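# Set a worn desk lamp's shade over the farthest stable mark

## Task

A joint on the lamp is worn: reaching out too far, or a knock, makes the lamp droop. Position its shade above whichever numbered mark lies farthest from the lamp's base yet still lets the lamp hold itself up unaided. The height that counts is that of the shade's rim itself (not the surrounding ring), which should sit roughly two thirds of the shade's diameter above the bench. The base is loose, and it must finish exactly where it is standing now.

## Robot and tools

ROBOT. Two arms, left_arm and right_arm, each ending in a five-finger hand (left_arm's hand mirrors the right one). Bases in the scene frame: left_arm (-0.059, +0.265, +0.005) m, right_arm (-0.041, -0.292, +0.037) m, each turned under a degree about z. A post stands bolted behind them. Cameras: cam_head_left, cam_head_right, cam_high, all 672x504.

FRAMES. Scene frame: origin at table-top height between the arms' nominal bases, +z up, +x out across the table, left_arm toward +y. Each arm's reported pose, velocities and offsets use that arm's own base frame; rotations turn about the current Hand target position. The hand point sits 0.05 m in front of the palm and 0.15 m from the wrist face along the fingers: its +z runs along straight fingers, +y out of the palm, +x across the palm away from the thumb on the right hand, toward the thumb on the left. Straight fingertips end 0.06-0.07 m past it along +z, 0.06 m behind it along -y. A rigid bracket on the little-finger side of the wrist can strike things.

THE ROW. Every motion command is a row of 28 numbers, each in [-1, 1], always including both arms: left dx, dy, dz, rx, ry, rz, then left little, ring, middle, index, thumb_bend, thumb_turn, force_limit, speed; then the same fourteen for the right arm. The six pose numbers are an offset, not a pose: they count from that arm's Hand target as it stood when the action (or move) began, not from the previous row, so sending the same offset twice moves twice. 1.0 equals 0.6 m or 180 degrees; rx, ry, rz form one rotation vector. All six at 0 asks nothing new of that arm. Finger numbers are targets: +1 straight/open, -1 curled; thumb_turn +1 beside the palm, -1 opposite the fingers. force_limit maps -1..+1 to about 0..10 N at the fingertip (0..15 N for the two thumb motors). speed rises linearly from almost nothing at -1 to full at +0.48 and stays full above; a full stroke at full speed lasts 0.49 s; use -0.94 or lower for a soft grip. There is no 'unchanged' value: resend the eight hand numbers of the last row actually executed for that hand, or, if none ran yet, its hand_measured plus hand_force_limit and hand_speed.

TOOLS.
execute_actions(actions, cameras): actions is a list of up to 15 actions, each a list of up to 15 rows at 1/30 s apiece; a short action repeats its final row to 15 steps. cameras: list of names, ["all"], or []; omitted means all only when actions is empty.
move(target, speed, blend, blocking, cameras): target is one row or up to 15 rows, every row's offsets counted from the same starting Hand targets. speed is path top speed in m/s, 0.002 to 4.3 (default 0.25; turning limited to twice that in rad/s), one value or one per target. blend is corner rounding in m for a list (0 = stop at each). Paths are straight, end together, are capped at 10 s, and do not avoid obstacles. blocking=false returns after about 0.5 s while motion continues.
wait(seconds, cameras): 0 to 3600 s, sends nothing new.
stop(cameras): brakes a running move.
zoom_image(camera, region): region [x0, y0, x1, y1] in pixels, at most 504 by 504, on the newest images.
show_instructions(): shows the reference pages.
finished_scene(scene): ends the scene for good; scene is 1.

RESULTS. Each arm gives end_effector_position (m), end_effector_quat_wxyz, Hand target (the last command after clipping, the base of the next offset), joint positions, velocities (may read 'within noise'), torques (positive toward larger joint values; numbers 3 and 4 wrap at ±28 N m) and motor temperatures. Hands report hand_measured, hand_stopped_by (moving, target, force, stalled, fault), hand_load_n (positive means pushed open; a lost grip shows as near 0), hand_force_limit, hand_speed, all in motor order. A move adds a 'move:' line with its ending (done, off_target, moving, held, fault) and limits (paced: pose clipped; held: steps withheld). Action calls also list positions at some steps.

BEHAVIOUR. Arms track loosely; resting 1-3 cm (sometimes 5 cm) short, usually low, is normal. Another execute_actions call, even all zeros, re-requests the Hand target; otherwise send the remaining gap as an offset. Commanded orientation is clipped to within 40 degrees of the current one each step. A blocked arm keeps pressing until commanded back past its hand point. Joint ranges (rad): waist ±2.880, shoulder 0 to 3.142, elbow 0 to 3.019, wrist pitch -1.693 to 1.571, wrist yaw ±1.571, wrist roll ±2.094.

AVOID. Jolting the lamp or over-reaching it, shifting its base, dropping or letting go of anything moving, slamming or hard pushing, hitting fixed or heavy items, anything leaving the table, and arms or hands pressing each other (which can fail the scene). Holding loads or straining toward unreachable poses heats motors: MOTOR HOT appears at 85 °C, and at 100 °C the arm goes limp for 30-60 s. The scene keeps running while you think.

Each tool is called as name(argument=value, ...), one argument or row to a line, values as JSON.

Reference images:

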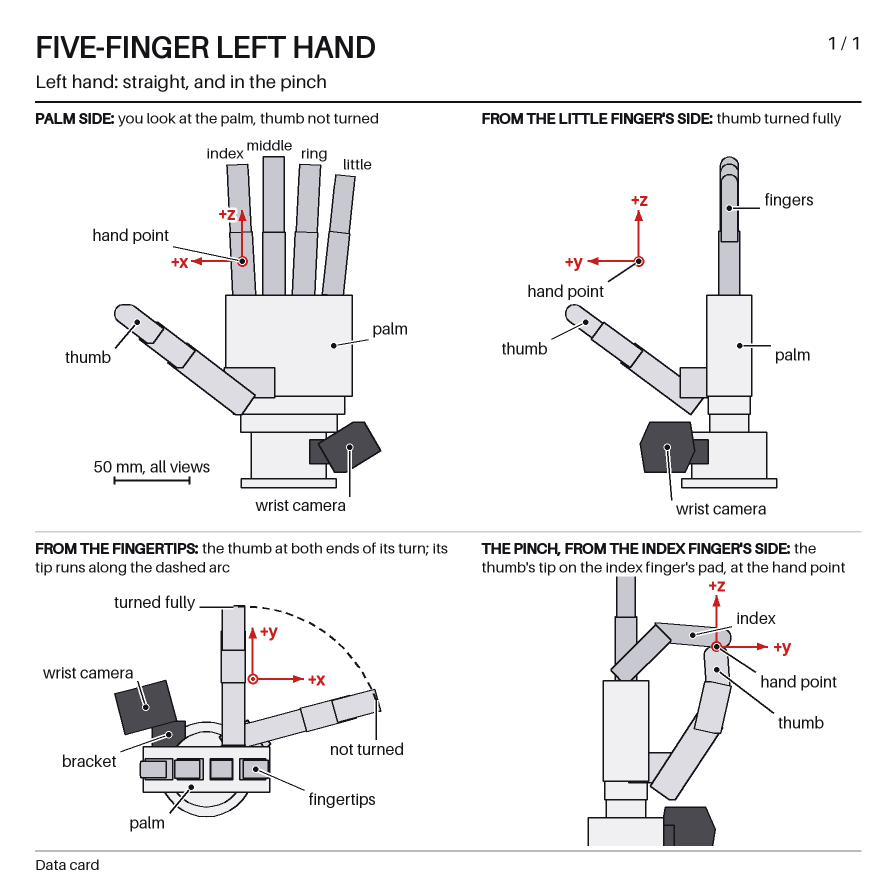

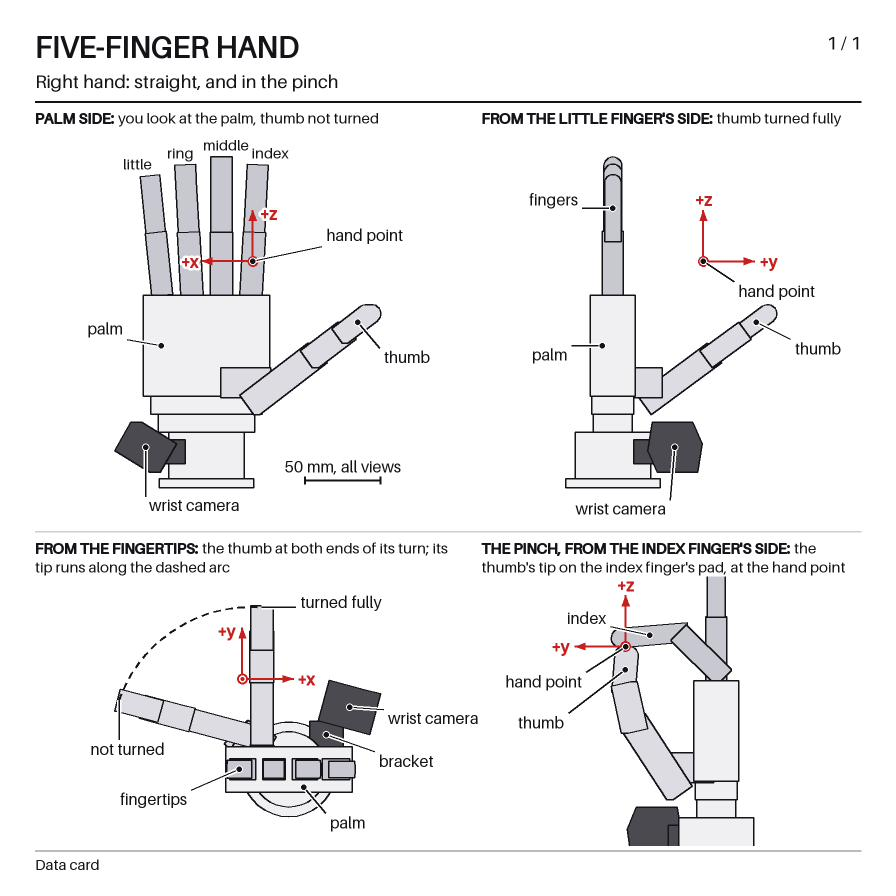

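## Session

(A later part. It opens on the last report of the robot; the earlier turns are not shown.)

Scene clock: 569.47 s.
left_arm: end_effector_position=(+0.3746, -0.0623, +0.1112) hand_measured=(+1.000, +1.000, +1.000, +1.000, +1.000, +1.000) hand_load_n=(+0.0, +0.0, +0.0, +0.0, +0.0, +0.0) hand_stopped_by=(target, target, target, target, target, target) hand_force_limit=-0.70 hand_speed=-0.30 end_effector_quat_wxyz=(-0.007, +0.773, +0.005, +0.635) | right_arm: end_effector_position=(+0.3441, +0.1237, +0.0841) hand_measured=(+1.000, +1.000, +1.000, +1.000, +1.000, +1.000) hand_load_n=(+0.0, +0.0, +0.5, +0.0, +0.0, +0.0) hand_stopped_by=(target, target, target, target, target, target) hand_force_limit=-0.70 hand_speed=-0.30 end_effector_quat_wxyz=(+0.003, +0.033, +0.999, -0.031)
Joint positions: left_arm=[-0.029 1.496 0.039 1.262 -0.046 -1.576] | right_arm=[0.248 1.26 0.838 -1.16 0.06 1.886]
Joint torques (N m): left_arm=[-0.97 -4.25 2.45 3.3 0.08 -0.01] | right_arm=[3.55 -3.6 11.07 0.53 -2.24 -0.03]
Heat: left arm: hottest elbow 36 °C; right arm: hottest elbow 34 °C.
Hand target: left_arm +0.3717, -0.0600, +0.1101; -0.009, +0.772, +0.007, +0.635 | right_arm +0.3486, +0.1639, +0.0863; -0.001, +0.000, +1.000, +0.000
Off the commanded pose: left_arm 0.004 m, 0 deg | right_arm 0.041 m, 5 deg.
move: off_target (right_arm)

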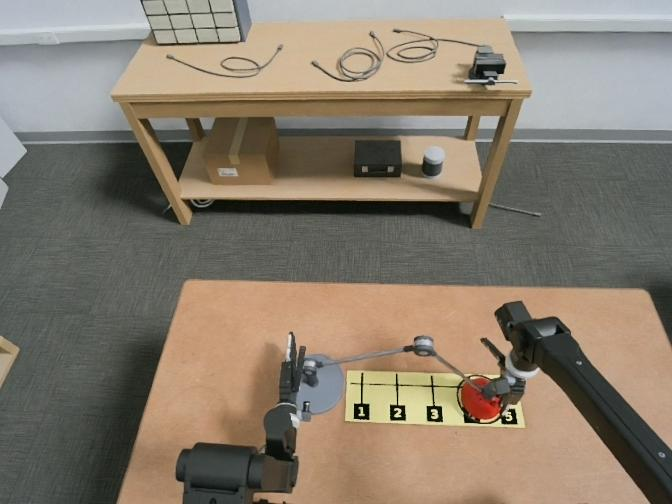

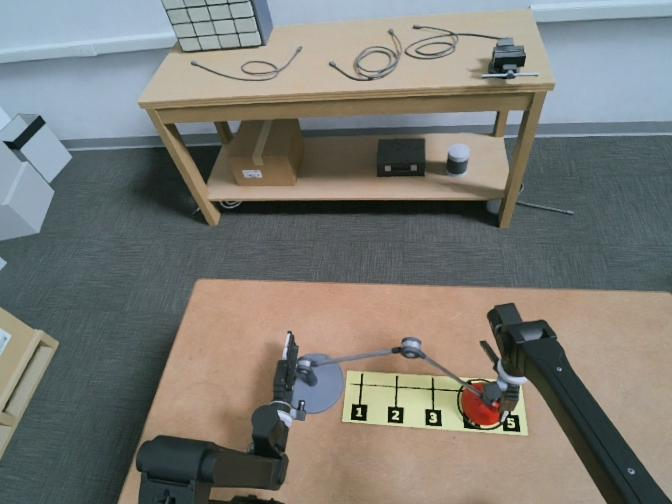

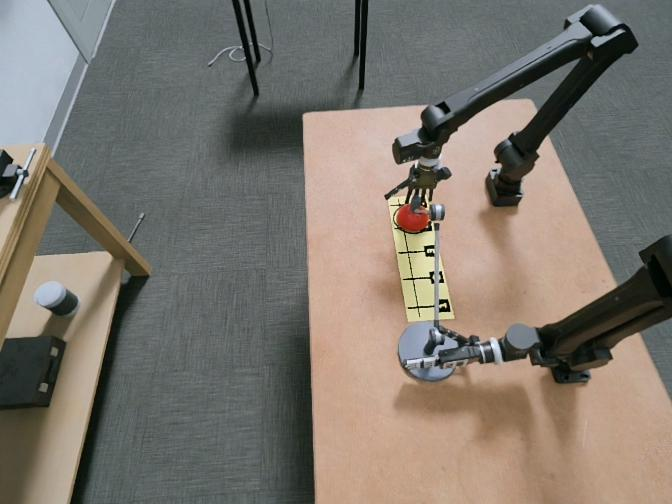

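move(
  target=[
    [0,0.0,0,0,0,0,1,1,1,1,1,1,-0.7,-0.3,0.0,0.04,0.0,0,0,0,1,1,1,1,1,1,-0.7,-0.3],
  ],
  speed=[0.03],
  cameras=["all"],
)

zoom_image(
  camera="cam_head_left",
  region=[280, 310, 540, 450],
)

Scene clock: 571.07 s.
left_arm: end_effector_position=(+0.3753, -0.0585, +0.1112) hand_measured=(+1.000, +1.000, +1.000, +1.000, +1.000, +1.000) hand_load_n=(+0.0, +0.0, +0.0, +0.0, +0.0, +0.0) hand_stopped_by=(target, target, target, target, target, target) hand_force_limit=-0.70 hand_speed=-0.30 end_effector_quat_wxyz=(-0.011, +0.773, +0.010, +0.634) | right_arm: end_effector_position=(+0.3448, +0.1439, +0.0839) hand_measured=(+1.000, +1.000, +1.000, +1.000, +1.000, +1.000) hand_load_n=(+0.0, +0.0, +0.5, +0.0, +0.0, +0.0) hand_stopped_by=(target, target, target, target, target, target) hand_force_limit=-0.70 hand_speed=-0.30 end_effector_quat_wxyz=(+0.003, +0.036, +0.999, -0.033)
Joint positions: left_arm=[-0.021 1.496 0.039 1.262 -0.05 -1.576] | right_arm=[0.311 1.279 0.854 -1.163 0.063 1.954]
Joint torques (N m): left_arm=[-0.21 -4.72 2.66 3.36 0.21 0] | right_arm=[4.6 -3.84 11.38 0.65 -2.32 -0.05]
Heat: left arm: hottest elbow 36 °C; right arm: hottest elbow 34 °C.
Hand target: left_arm +0.3717, -0.0600, +0.1101; -0.009, +0.772, +0.007, +0.635 | right_arm +0.3487, +0.1880, +0.0864; -0.001, +0.000, +1.000, +0.001
Off the commanded pose: left_arm 0.004 m, 0 deg | right_arm 0.044 m, 6 deg.
move: off_target (right_arm)

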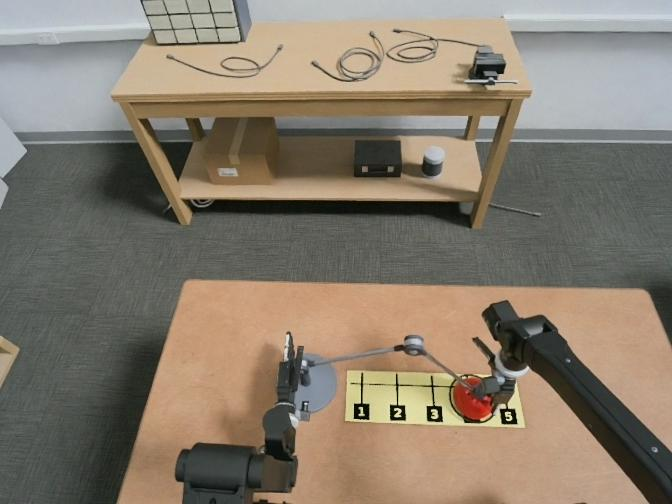

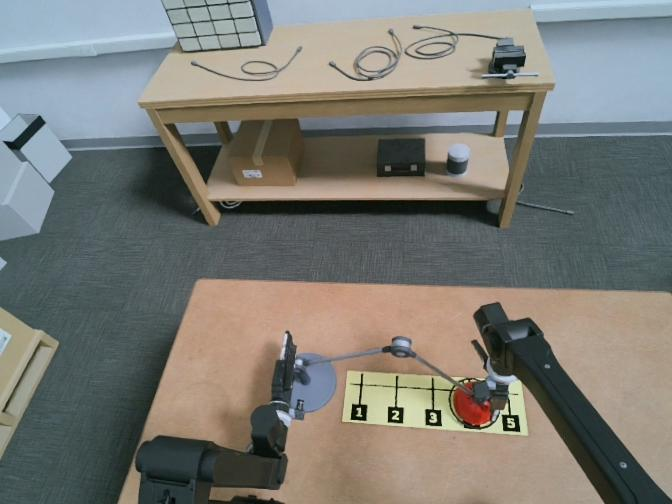

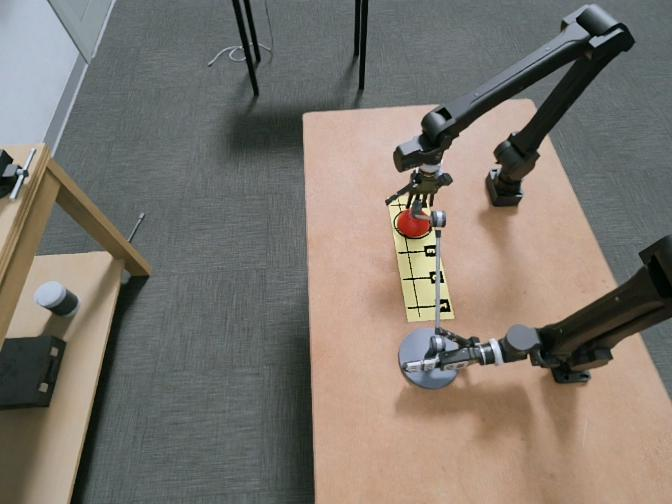

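Scaled by 1.938 from the camera's image (finer frame: 960x720).

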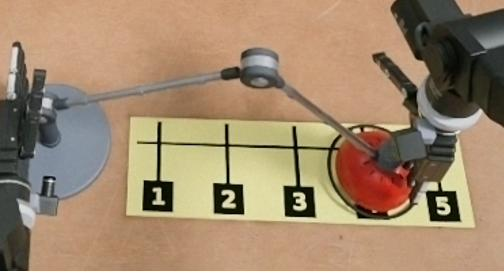

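zoom_image(
  camera="cam_head_left",
  region=[260, 330, 350, 420],
)

zoom_image(
  camera="cam_high",
  region=[380, 300, 480, 400],
)

Scaled by 5.600 from the camera's image (finer frame: 960x720).

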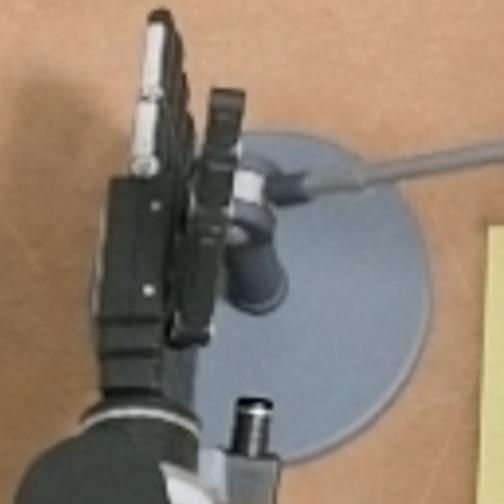

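Scaled by 5.040 from the camera's image (finer frame: 960x720).

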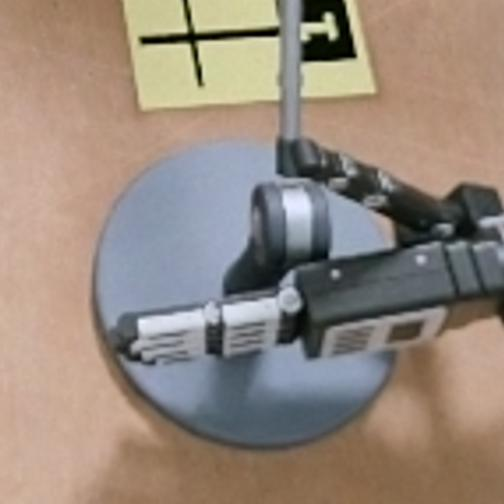

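move(
  target=[
    [0,0.052,0,0,0,0,1,1,1,1,1,1,-0.7,-0.3,0,0.0,0.0,0,0,0,1,1,1,1,1,1,-0.7,-0.3],
    [0,0.052,0,0,0,0,1,1,1,1,1,1,-0.7,-0.3,0.0,0.05,0.0,0,0,0,1,1,1,1,1,1,-0.7,-0.3],
  ],
  speed=[0.05,0.03],
  cameras=["all"],
)

zoom_image(
  camera="cam_head_left",
  region=[280, 310, 540, 450],
)

zoom_image(
  camera="cam_head_left",
  region=[260, 330, 350, 420],
)

Scene clock: 574.50 s.
left_arm: end_effector_position=(+0.3731, -0.0283, +0.1121) hand_measured=(+1.000, +1.000, +1.000, +1.000, +1.000, +1.000) hand_load_n=(+0.0, +0.0, +0.0, +0.0, +0.0, +0.0) hand_stopped_by=(target, target, target, target, target, target) hand_force_limit=-0.70 hand_speed=-0.30 end_effector_quat_wxyz=(-0.006, +0.772, +0.012, +0.635) | right_arm: end_effector_position=(+0.3449, +0.1755, +0.0838) hand_measured=(+1.000, +1.000, +1.000, +1.000, +1.000, +1.000) hand_load_n=(+0.0, +0.0, +1.0, +0.0, +0.0, +0.0) hand_stopped_by=(target, target, target, target, target, target) hand_force_limit=-0.70 hand_speed=-0.30 end_effector_quat_wxyz=(+0.002, +0.032, +0.999, -0.031)
Joint positions: left_arm=[0.155 1.496 0.039 1.262 0.127 -1.551] | right_arm=[0.397 1.311 0.882 -1.164 0.057 2.032]
Joint torques (N m): left_arm=[-0.5 -4.31 2.91 2.99 0.16 0.1] | right_arm=[3.96 -4.31 11.7 1.03 -2.07 -0.02]
Heat: left arm: hottest elbow 36 °C; right arm: hottest elbow 34 °C.
Hand target: left_arm +0.3717, -0.0287, +0.1101; -0.009, +0.772, +0.007, +0.635 | right_arm +0.3485, +0.2180, +0.0863; -0.001, +0.000, +1.000, +0.000
Off the commanded pose: left_arm 0.003 m, 1 deg | right_arm 0.043 m, 5 deg.
move: off_target (right_arm)

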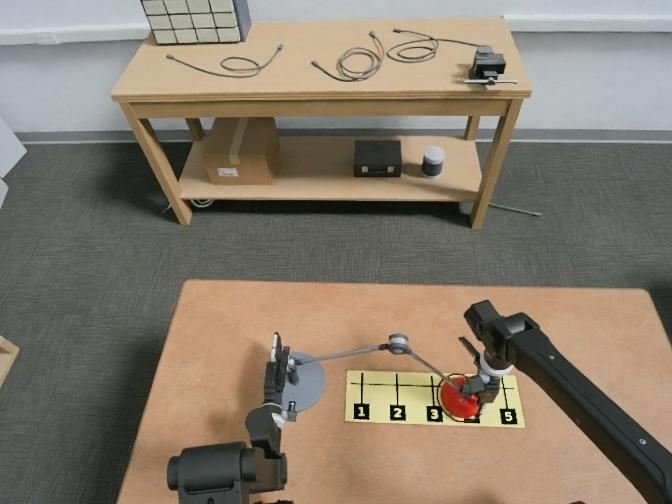

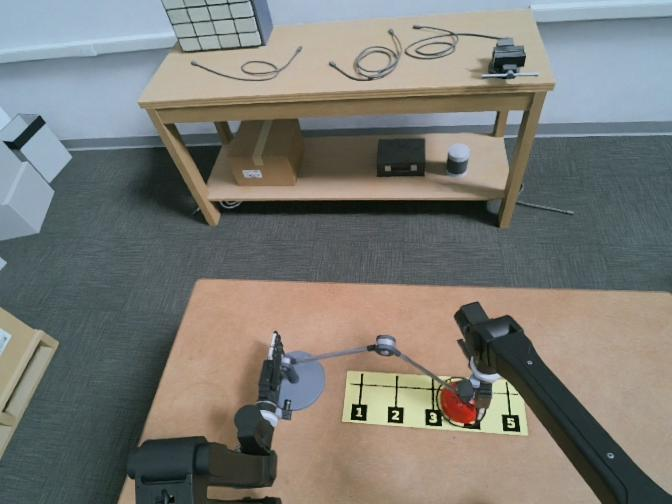

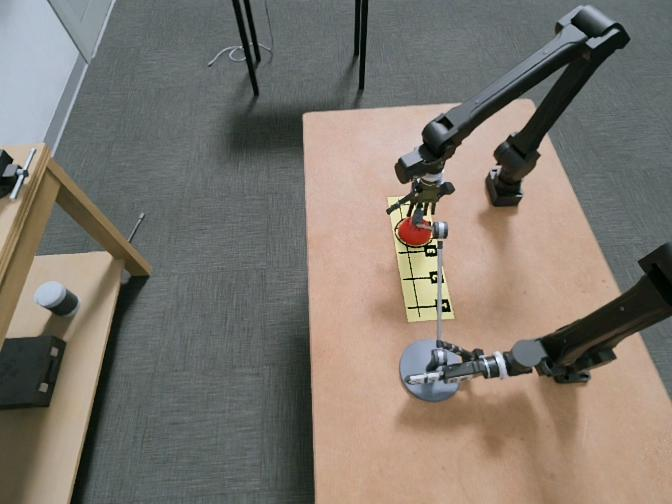

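Scaled by 1.938 from the camera's image (finer frame: 960x720).

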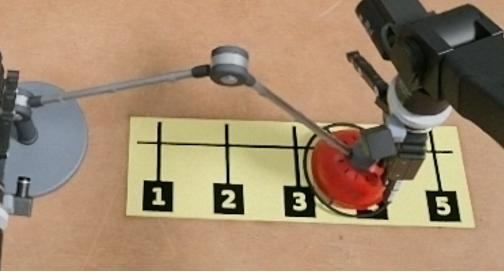

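Scaled by 5.600 from the camera's image (finer frame: 960x720).

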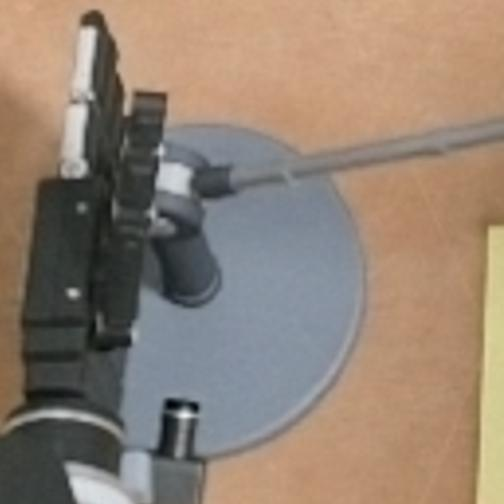

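move(
  target=[
    [0,0.0,0,0,0,0,1,1,1,1,1,1,-0.7,-0.3,0,0.03,0.0,0,0,0,1,1,1,1,1,1,-0.7,-0.3],
  ],
  speed=[0.03],
  cameras=["all"],
)

zoom_image(
  camera="cam_head_left",
  region=[260, 310, 520, 450],
)

zoom_image(
  camera="cam_high",
  region=[370, 140, 490, 400],
)

Scene clock: 576.03 s.
left_arm: end_effector_position=(+0.3739, -0.0224, +0.1120) hand_measured=(+1.000, +1.000, +1.000, +1.000, +1.000, +1.000) hand_load_n=(+0.0, +0.0, +0.0, +0.0, +0.0, +0.0) hand_stopped_by=(target, target, target, target, target, target) hand_force_limit=-0.70 hand_speed=-0.30 end_effector_quat_wxyz=(-0.013, +0.772, +0.019, +0.635) | right_arm: end_effector_position=(+0.3452, +0.1825, +0.0821) hand_measured=(+1.000, +1.000, +1.000, +1.000, +1.000, +1.000) hand_load_n=(+0.0, +0.0, +0.5, +0.0, +0.0, +0.0) hand_stopped_by=(target, target, target, target, target, target) hand_force_limit=-0.70 hand_speed=-0.30 end_effector_quat_wxyz=(+0.000, +0.040, +0.998, -0.039)
Joint positions: left_arm=[0.165 1.496 0.039 1.262 0.117 -1.551] | right_arm=[0.426 1.328 0.895 -1.174 0.069 2.078]
Joint torques (N m): left_arm=[-1.26 -4.19 3 3.12 0.56 0.1] | right_arm=[4.72 -4.19 12.1 0.94 -2.55 -0.04]
Heat: left arm: hottest elbow 35 °C; right arm: hottest wrist yaw 35 °C.
Hand target: left_arm +0.3717, -0.0288, +0.1101; -0.009, +0.772, +0.007, +0.635 | right_arm +0.3486, +0.2359, +0.0863; -0.001, +0.000, +1.000, +0.000
Off the commanded pose: left_arm 0.007 m, 1 deg | right_arm 0.054 m, 6 deg.
move: off_target (right_arm)

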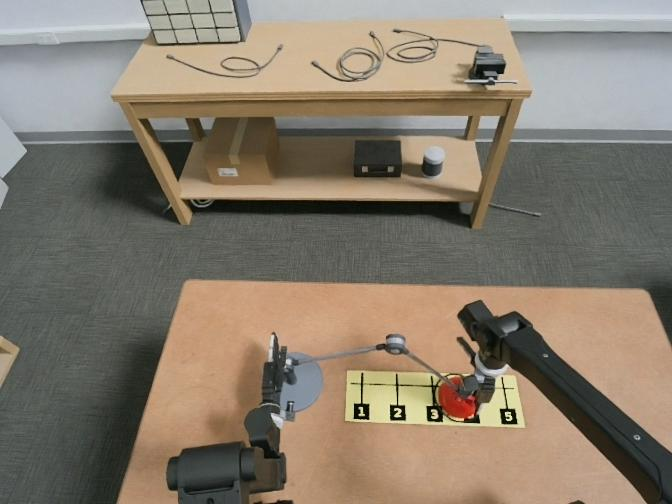

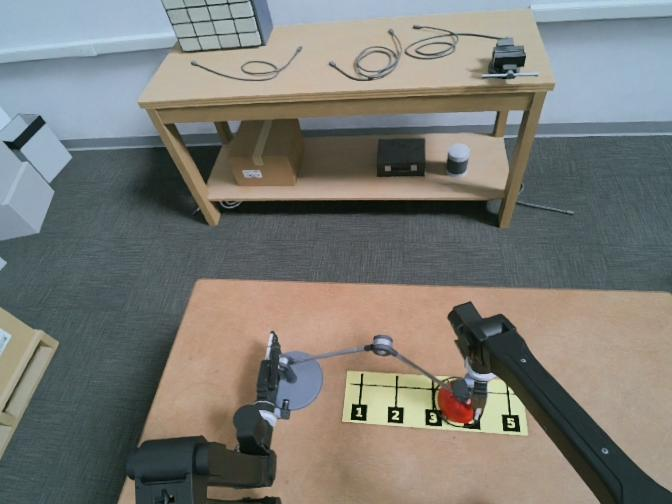

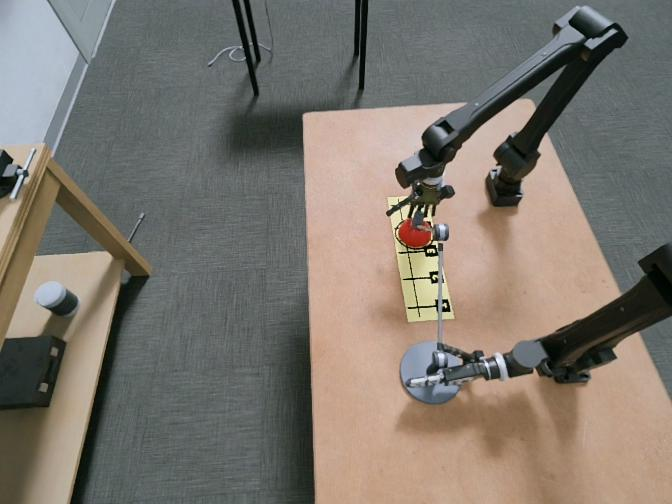

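Scaled by 1.938 from the camera's image (finer frame: 960x720).

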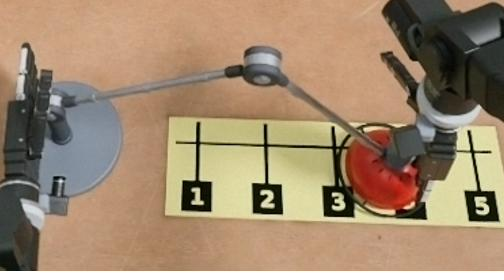

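Scaled by 1.938 from the camera's image (finer frame: 960x720).

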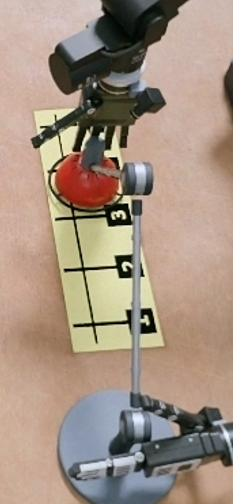

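move(
  target=[
    [0,-0.06,0,0,0,0,1,1,1,1,1,1,-0.7,-0.3,0,0.03,0.0,0,0,0,1,1,1,1,1,1,-0.7,-0.3],
  ],
  speed=[0.03],
  cameras=["all"],
)

zoom_image(
  camera="cam_head_left",
  region=[260, 310, 520, 450],
)

zoom_image(
  camera="cam_high",
  region=[370, 140, 490, 400],
)

Scene clock: 578.10 s.
left_arm: end_effector_position=(+0.3796, -0.0202, +0.1119) hand_measured=(+1.000, +1.000, +1.000, +1.000, +1.000, +1.000) hand_load_n=(+0.0, +0.0, +0.0, +0.0, +0.0, +0.0) hand_stopped_by=(target, target, target, target, target, target) hand_force_limit=-0.70 hand_speed=-0.30 end_effector_quat_wxyz=(-0.049, +0.770, +0.065, +0.633) | right_arm: end_effector_position=(+0.3444, +0.1885, +0.0790) hand_measured=(+1.000, +1.000, +1.000, +1.000, +1.000, +1.000) hand_load_n=(+0.0, +0.0, +0.5, +0.0, +0.0, +0.0) hand_stopped_by=(target, target, target, target, target, target) hand_force_limit=-0.70 hand_speed=-0.30 end_effector_quat_wxyz=(-0.004, +0.047, +0.998, -0.050)
Joint positions: left_arm=[0.044 1.498 0.036 1.266 -0.116 -1.601] | right_arm=[0.454 1.347 0.907 -1.186 0.084 2.122]
Joint torques (N m): left_arm=[-6.65 -4.95 2.32 3.26 2.28 0.25] | right_arm=[6.01 -4.25 12.64 1.44 -3.04 -0.18]
Heat: left arm: hottest elbow 35 °C; right arm: hottest wrist yaw 36 °C.
Hand target: left_arm +0.3717, -0.0648, +0.1100; -0.009, +0.772, +0.007, +0.635 | right_arm +0.3487, +0.2539, +0.0863; -0.001, +0.000, +1.000, +0.000
Off the commanded pose: left_arm 0.045 m, 8 deg | right_arm 0.066 m, 8 deg.
move: off_target (left_arm, right_arm)

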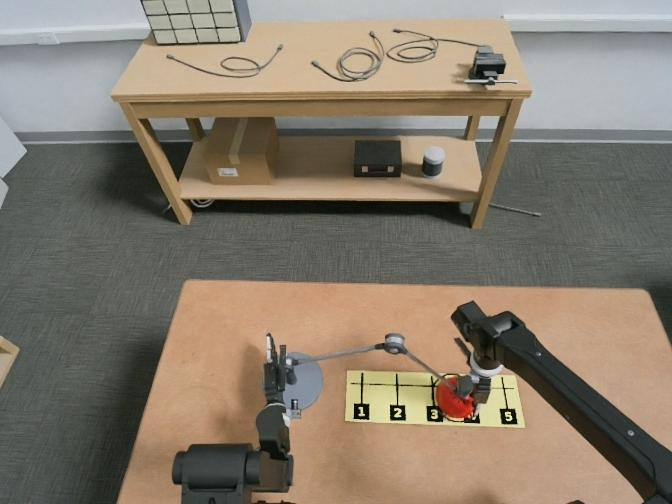

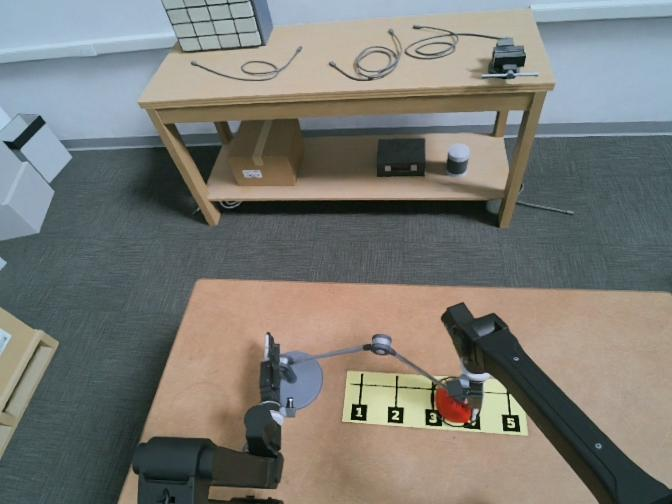

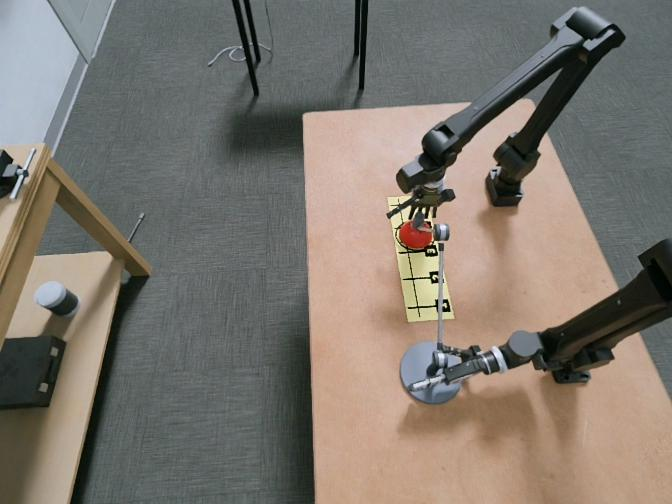

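Scaled by 1.938 from the camera's image (finer frame: 960x720).

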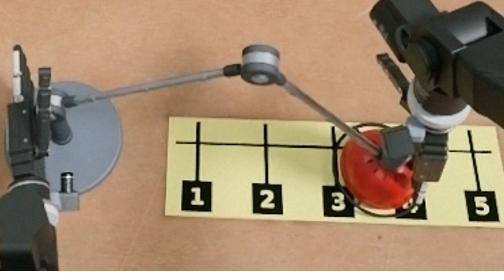

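Scaled by 1.938 from the camera's image (finer frame: 960x720).

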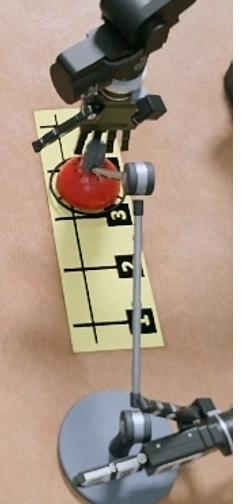

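move(
  target=[
    [0,-0.03,0,0,0,0,1,1,1,1,1,1,-0.7,-0.3,0,0.03,0.01,0,0,0,1,1,1,1,1,1,-0.7,-0.3],
  ],
  speed=[0.03],
  cameras=["all"],
)

zoom_image(
  camera="cam_head_left",
  region=[260, 310, 520, 450],
)

zoom_image(
  camera="cam_high",
  region=[370, 140, 490, 400],
)

Scene clock: 580.23 s.
left_arm: end_effector_position=(+0.3789, -0.0358, +0.1120) hand_measured=(+1.000, +1.000, +1.000, +1.000, +1.000, +1.000) hand_load_n=(+0.0, +0.0, +0.0, +0.0, +0.0, +0.0) hand_stopped_by=(target, target, target, target, target, target) hand_force_limit=-0.70 hand_speed=-0.30 end_effector_quat_wxyz=(-0.051, +0.769, +0.070, +0.633) | right_arm: end_effector_position=(+0.3397, +0.2121, +0.0788) hand_measured=(+1.000, +1.000, +1.000, +1.000, +1.000, +1.000) hand_load_n=(+0.0, +0.0, +0.5, +0.0, +0.0, +0.0) hand_stopped_by=(target, target, target, target, target, target) hand_force_limit=-0.70 hand_speed=-0.30 end_effector_quat_wxyz=(-0.014, +0.028, +0.999, -0.043)
Joint positions: left_arm=[-0.055 1.498 0.034 1.266 -0.221 -1.626] | right_arm=[0.502 1.375 0.934 -1.197 0.059 2.13]
Joint torques (N m): left_arm=[-7 -4.72 2.65 3.21 2.37 0.3] | right_arm=[4.78 -6.12 13.57 1.25 -2.49 0.05]
Heat: left arm: hottest elbow 35 °C; right arm: hottest wrist yaw 37 °C.
Hand target: left_arm +0.3717, -0.0826, +0.1100; -0.009, +0.772, +0.007, +0.635 | right_arm +0.3486, +0.2718, +0.0921; -0.001, +0.000, +1.000, +0.000
Off the commanded pose: left_arm 0.048 m, 9 deg | right_arm 0.062 m, 6 deg.
joint sent to its limit (right arm) — joint 6 (wrist roll), upper limit. The joint targets are off in position, not in orientation.
move: off_target (left_arm, right_arm)

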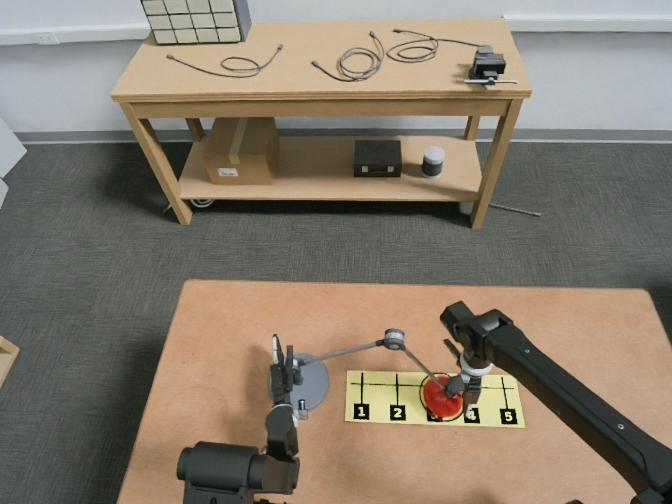

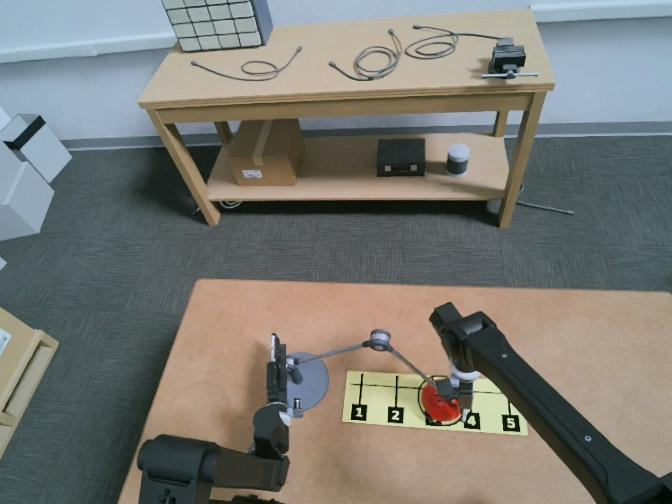

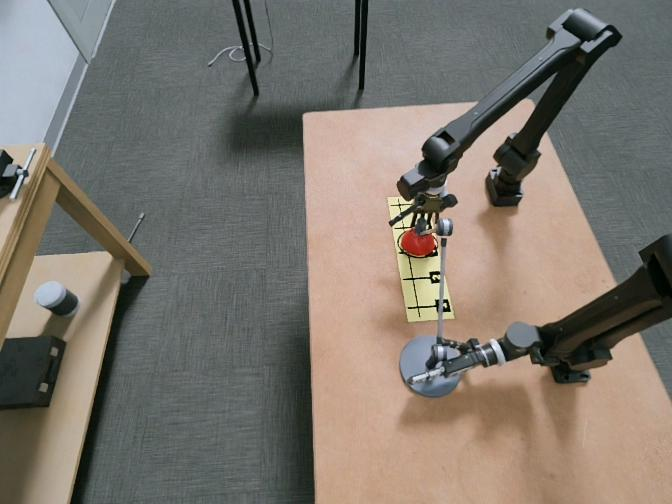

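Scaled by 1.938 from the camera's image (finer frame: 960x720).

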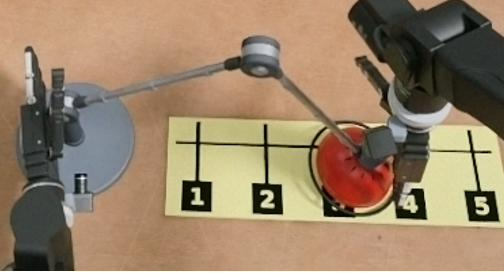

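Scaled by 1.938 from the camera's image (finer frame: 960x720).

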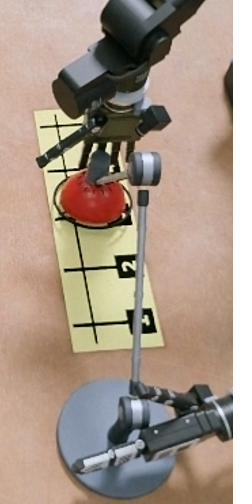

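move(
  target=[
    [0,0.0,0,0,0,0,1,1,1,1,1,1,-0.7,-0.3,0,0.02,0.005,0,0,0,1,1,1,1,1,1,-0.7,-0.3],
  ],
  speed=[0.02],
  cameras=["all"],
)

zoom_image(
  camera="cam_head_left",
  region=[260, 310, 520, 450],
)

zoom_image(
  camera="cam_high",
  region=[370, 140, 490, 400],
)

Scene clock: 581.83 s.
left_arm: end_effector_position=(+0.3789, -0.0358, +0.1120) hand_measured=(+1.000, +1.000, +1.000, +1.000, +1.000, +1.000) hand_load_n=(+0.0, +0.0, +0.0, +0.0, +0.0, +0.0) hand_stopped_by=(target, target, target, target, target, target) hand_force_limit=-0.70 hand_speed=-0.30 end_effector_quat_wxyz=(-0.051, +0.769, +0.070, +0.633) | right_arm: end_effector_position=(+0.3395, +0.2248, +0.0800) hand_measured=(+1.000, +1.000, +1.000, +1.000, +1.000, +1.000) hand_load_n=(+0.0, +0.0, +0.5, +0.0, +0.0, +0.0) hand_stopped_by=(target, target, target, target, target, target) hand_force_limit=-0.70 hand_speed=-0.30 end_effector_quat_wxyz=(-0.018, +0.018, +0.999, -0.037)
Joint positions: left_arm=[-0.055 1.498 0.034 1.266 -0.221 -1.626] | right_arm=[0.523 1.393 0.954 -1.202 0.046 2.13]
Joint torques (N m): left_arm=[-6.53 -4.78 2.62 3.25 2.37 0.31] | right_arm=[4.54 -6.07 13.63 1.26 -2.31 -0.02]
Heat: left arm: hottest elbow 35 °C; right arm: hottest wrist yaw 38 °C.
Hand target: left_arm +0.3717, -0.0826, +0.1100; -0.009, +0.772, +0.007, +0.635 | right_arm +0.3486, +0.2840, +0.0953; -0.001, +0.000, +1.000, +0.001
Off the commanded pose: left_arm 0.047 m, 9 deg | right_arm 0.062 m, 5 deg.
joint sent to its limit (right arm) — joint 6 (wrist roll), upper limit. The joint targets are off in position, not in orientation.
move: off_target (right_arm)

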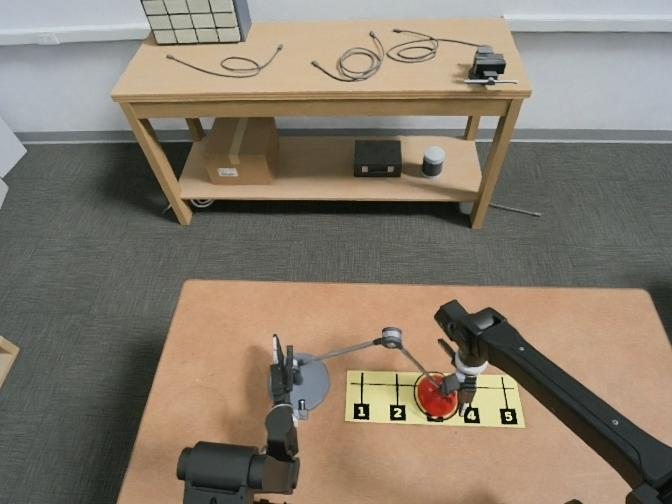

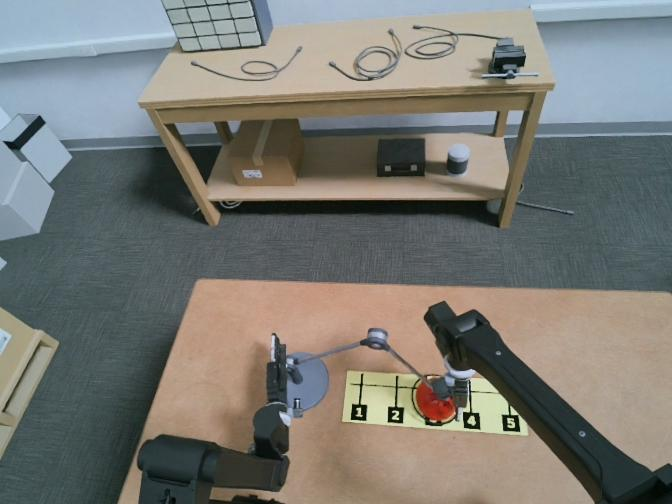

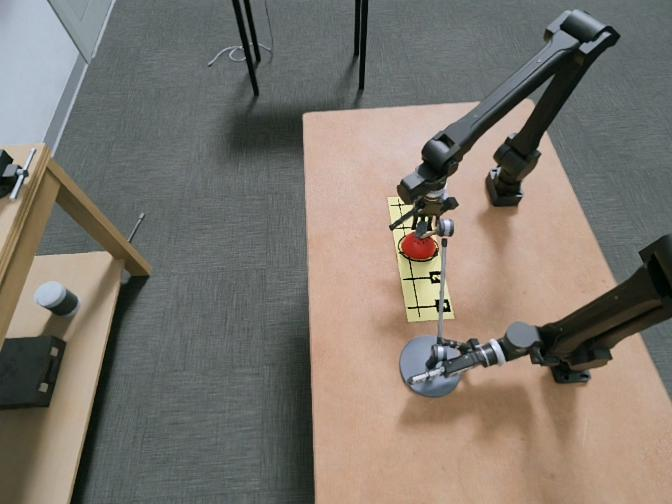

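Scaled by 1.938 from the camera's image (finer frame: 960x720).

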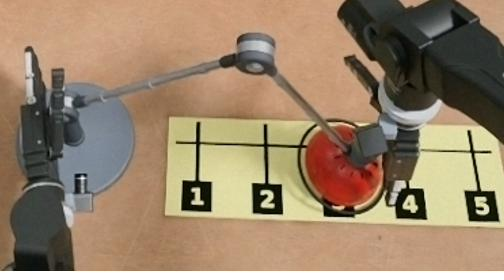

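Scaled by 1.938 from the camera's image (finer frame: 960x720).

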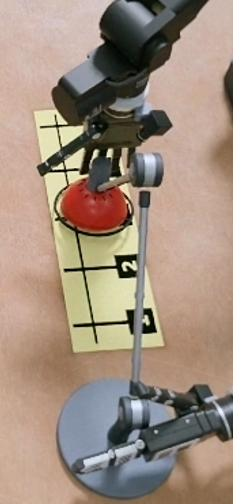

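move(
  target=[
    [0,0.08,0,0,0,0,1,1,1,1,1,1,-0.7,-0.3,0,-0.11,-0.005,0,0,0,1,1,1,1,1,1,-0.7,-0.3],
    [0,0.12,0,0,0,0,1,1,1,1,1,1,-0.7,-0.3,0,-0.2,0.1,0,0,0,1,1,1,1,1,1,-0.7,-0.3],
  ],
  speed=[0.03,0.08],
  cameras=["all"],
)

zoom_image(
  camera="cam_head_left",
  region=[260, 310, 520, 450],
)

zoom_image(
  camera="cam_head_right",
  region=[260, 310, 520, 450],
)

zoom_image(
  camera="cam_high",
  region=[370, 140, 490, 400],
)

Scene clock: 586.63 s.
left_arm: end_effector_position=(+0.3669, -0.0135, +0.1126) hand_measured=(+1.000, +1.000, +1.000, +1.000, +1.000, +1.000) hand_load_n=(+0.0, +0.0, +0.0, +0.0, +0.0, +0.0) hand_stopped_by=(target, target, target, target, target, target) hand_force_limit=-0.70 hand_speed=-0.30 end_effector_quat_wxyz=(-0.004, +0.771, +0.010, +0.637) | right_arm: end_effector_position=(+0.3361, +0.1637, +0.1377) hand_measured=(+1.000, +1.000, +1.000, +1.000, +1.000, +1.000) hand_load_n=(+0.0, +0.0, +0.0, +0.0, +0.0, +0.0) hand_stopped_by=(target, target, target, target, target, target) hand_force_limit=-0.70 hand_speed=-0.30 end_effector_quat_wxyz=(-0.016, -0.002, +1.000, -0.006)
Joint positions: left_arm=[0.25 1.498 0.031 1.272 0.227 -1.532] | right_arm=[0.328 1.243 0.969 -1.331 0.001 1.894]
Joint torques (N m): left_arm=[-0.5 -3.84 4.12 2.39 0.1 0.12] | right_arm=[-1.03 -7.65 12 -0.23 -0.14 -0.08]
Heat: left arm: hottest elbow 35 °C; right arm: hottest wrist yaw 38 °C.
Hand target: left_arm +0.3718, -0.0107, +0.1101; -0.009, +0.772, +0.007, +0.635 | right_arm +0.3486, +0.1639, +0.1553; -0.001, +0.000, +1.000, +0.000
Off the commanded pose: left_arm 0.006 m, 1 deg | right_arm 0.022 m, 2 deg.
move: off_target (right_arm)

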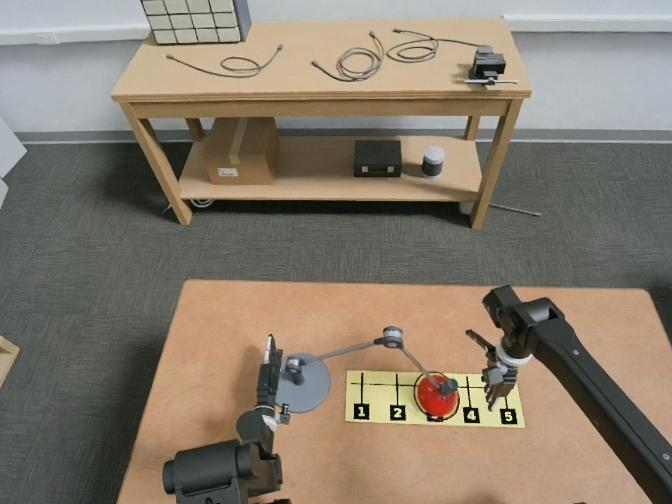

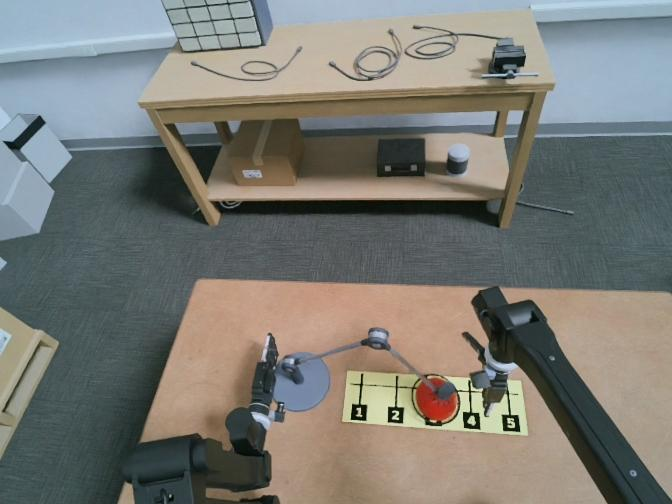

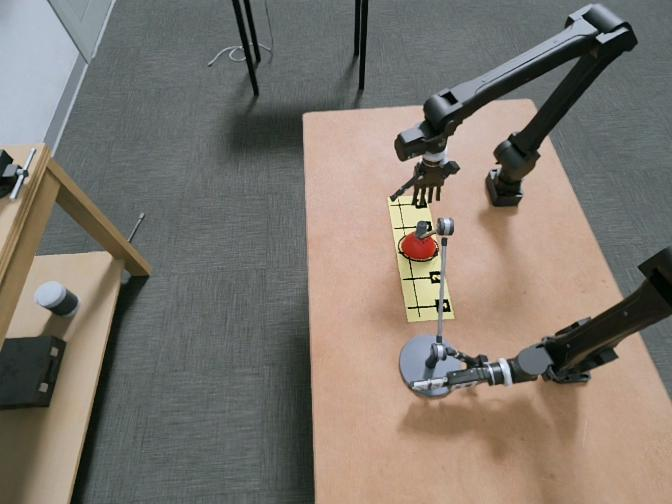

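Scaled by 1.938 from the camera's image (finer frame: 960x720).

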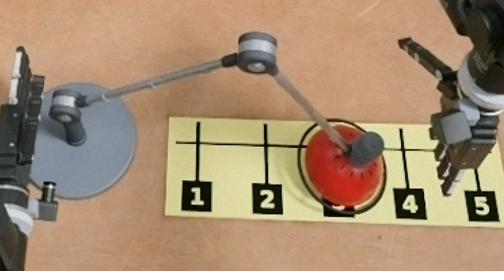

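Scaled by 1.938 from the camera's image (finer frame: 960x720).

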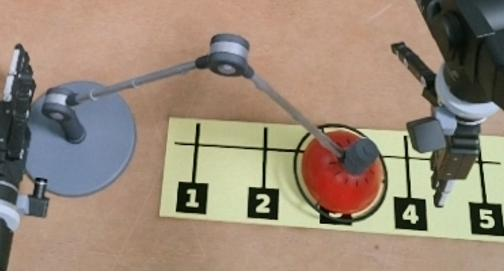

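Scaled by 1.938 from the camera's image (finer frame: 960x720).

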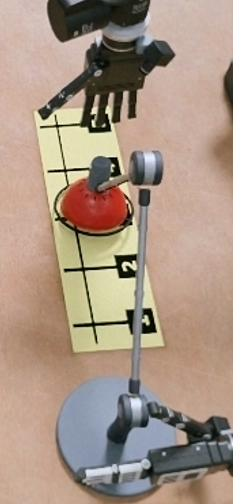

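zoom_image(
  camera="cam_head_left",
  region=[395, 345, 485, 435],
)

zoom_image(
  camera="cam_head_right",
  region=[395, 345, 485, 435],
)

zoom_image(
  camera="cam_high",
  region=[380, 200, 460, 280],
)

Scaled by 5.600 from the camera's image (finer frame: 960x720).

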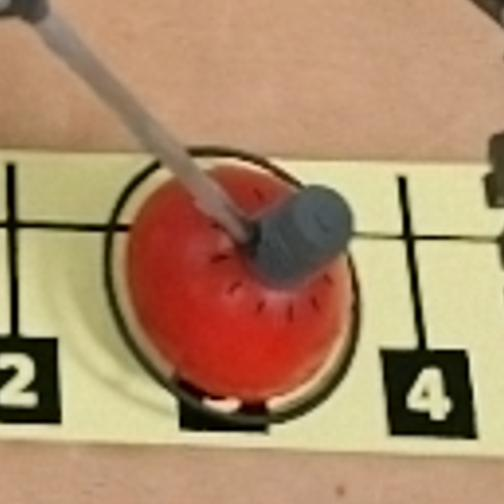

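Scaled by 5.600 from the camera's image (finer frame: 960x720).

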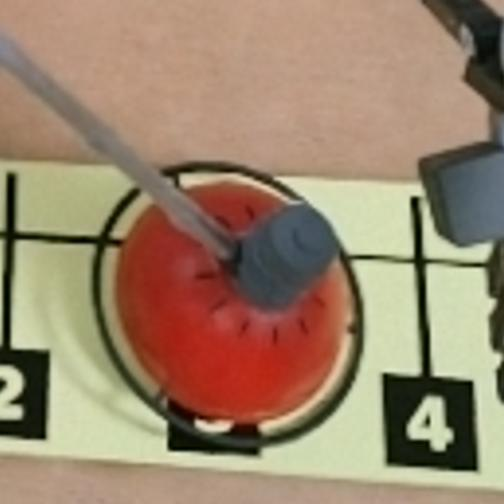

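Scaled by 6.300 from the camera's image (finer frame: 960x720).

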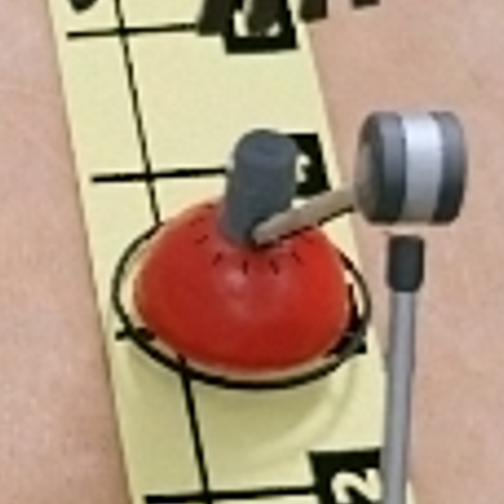

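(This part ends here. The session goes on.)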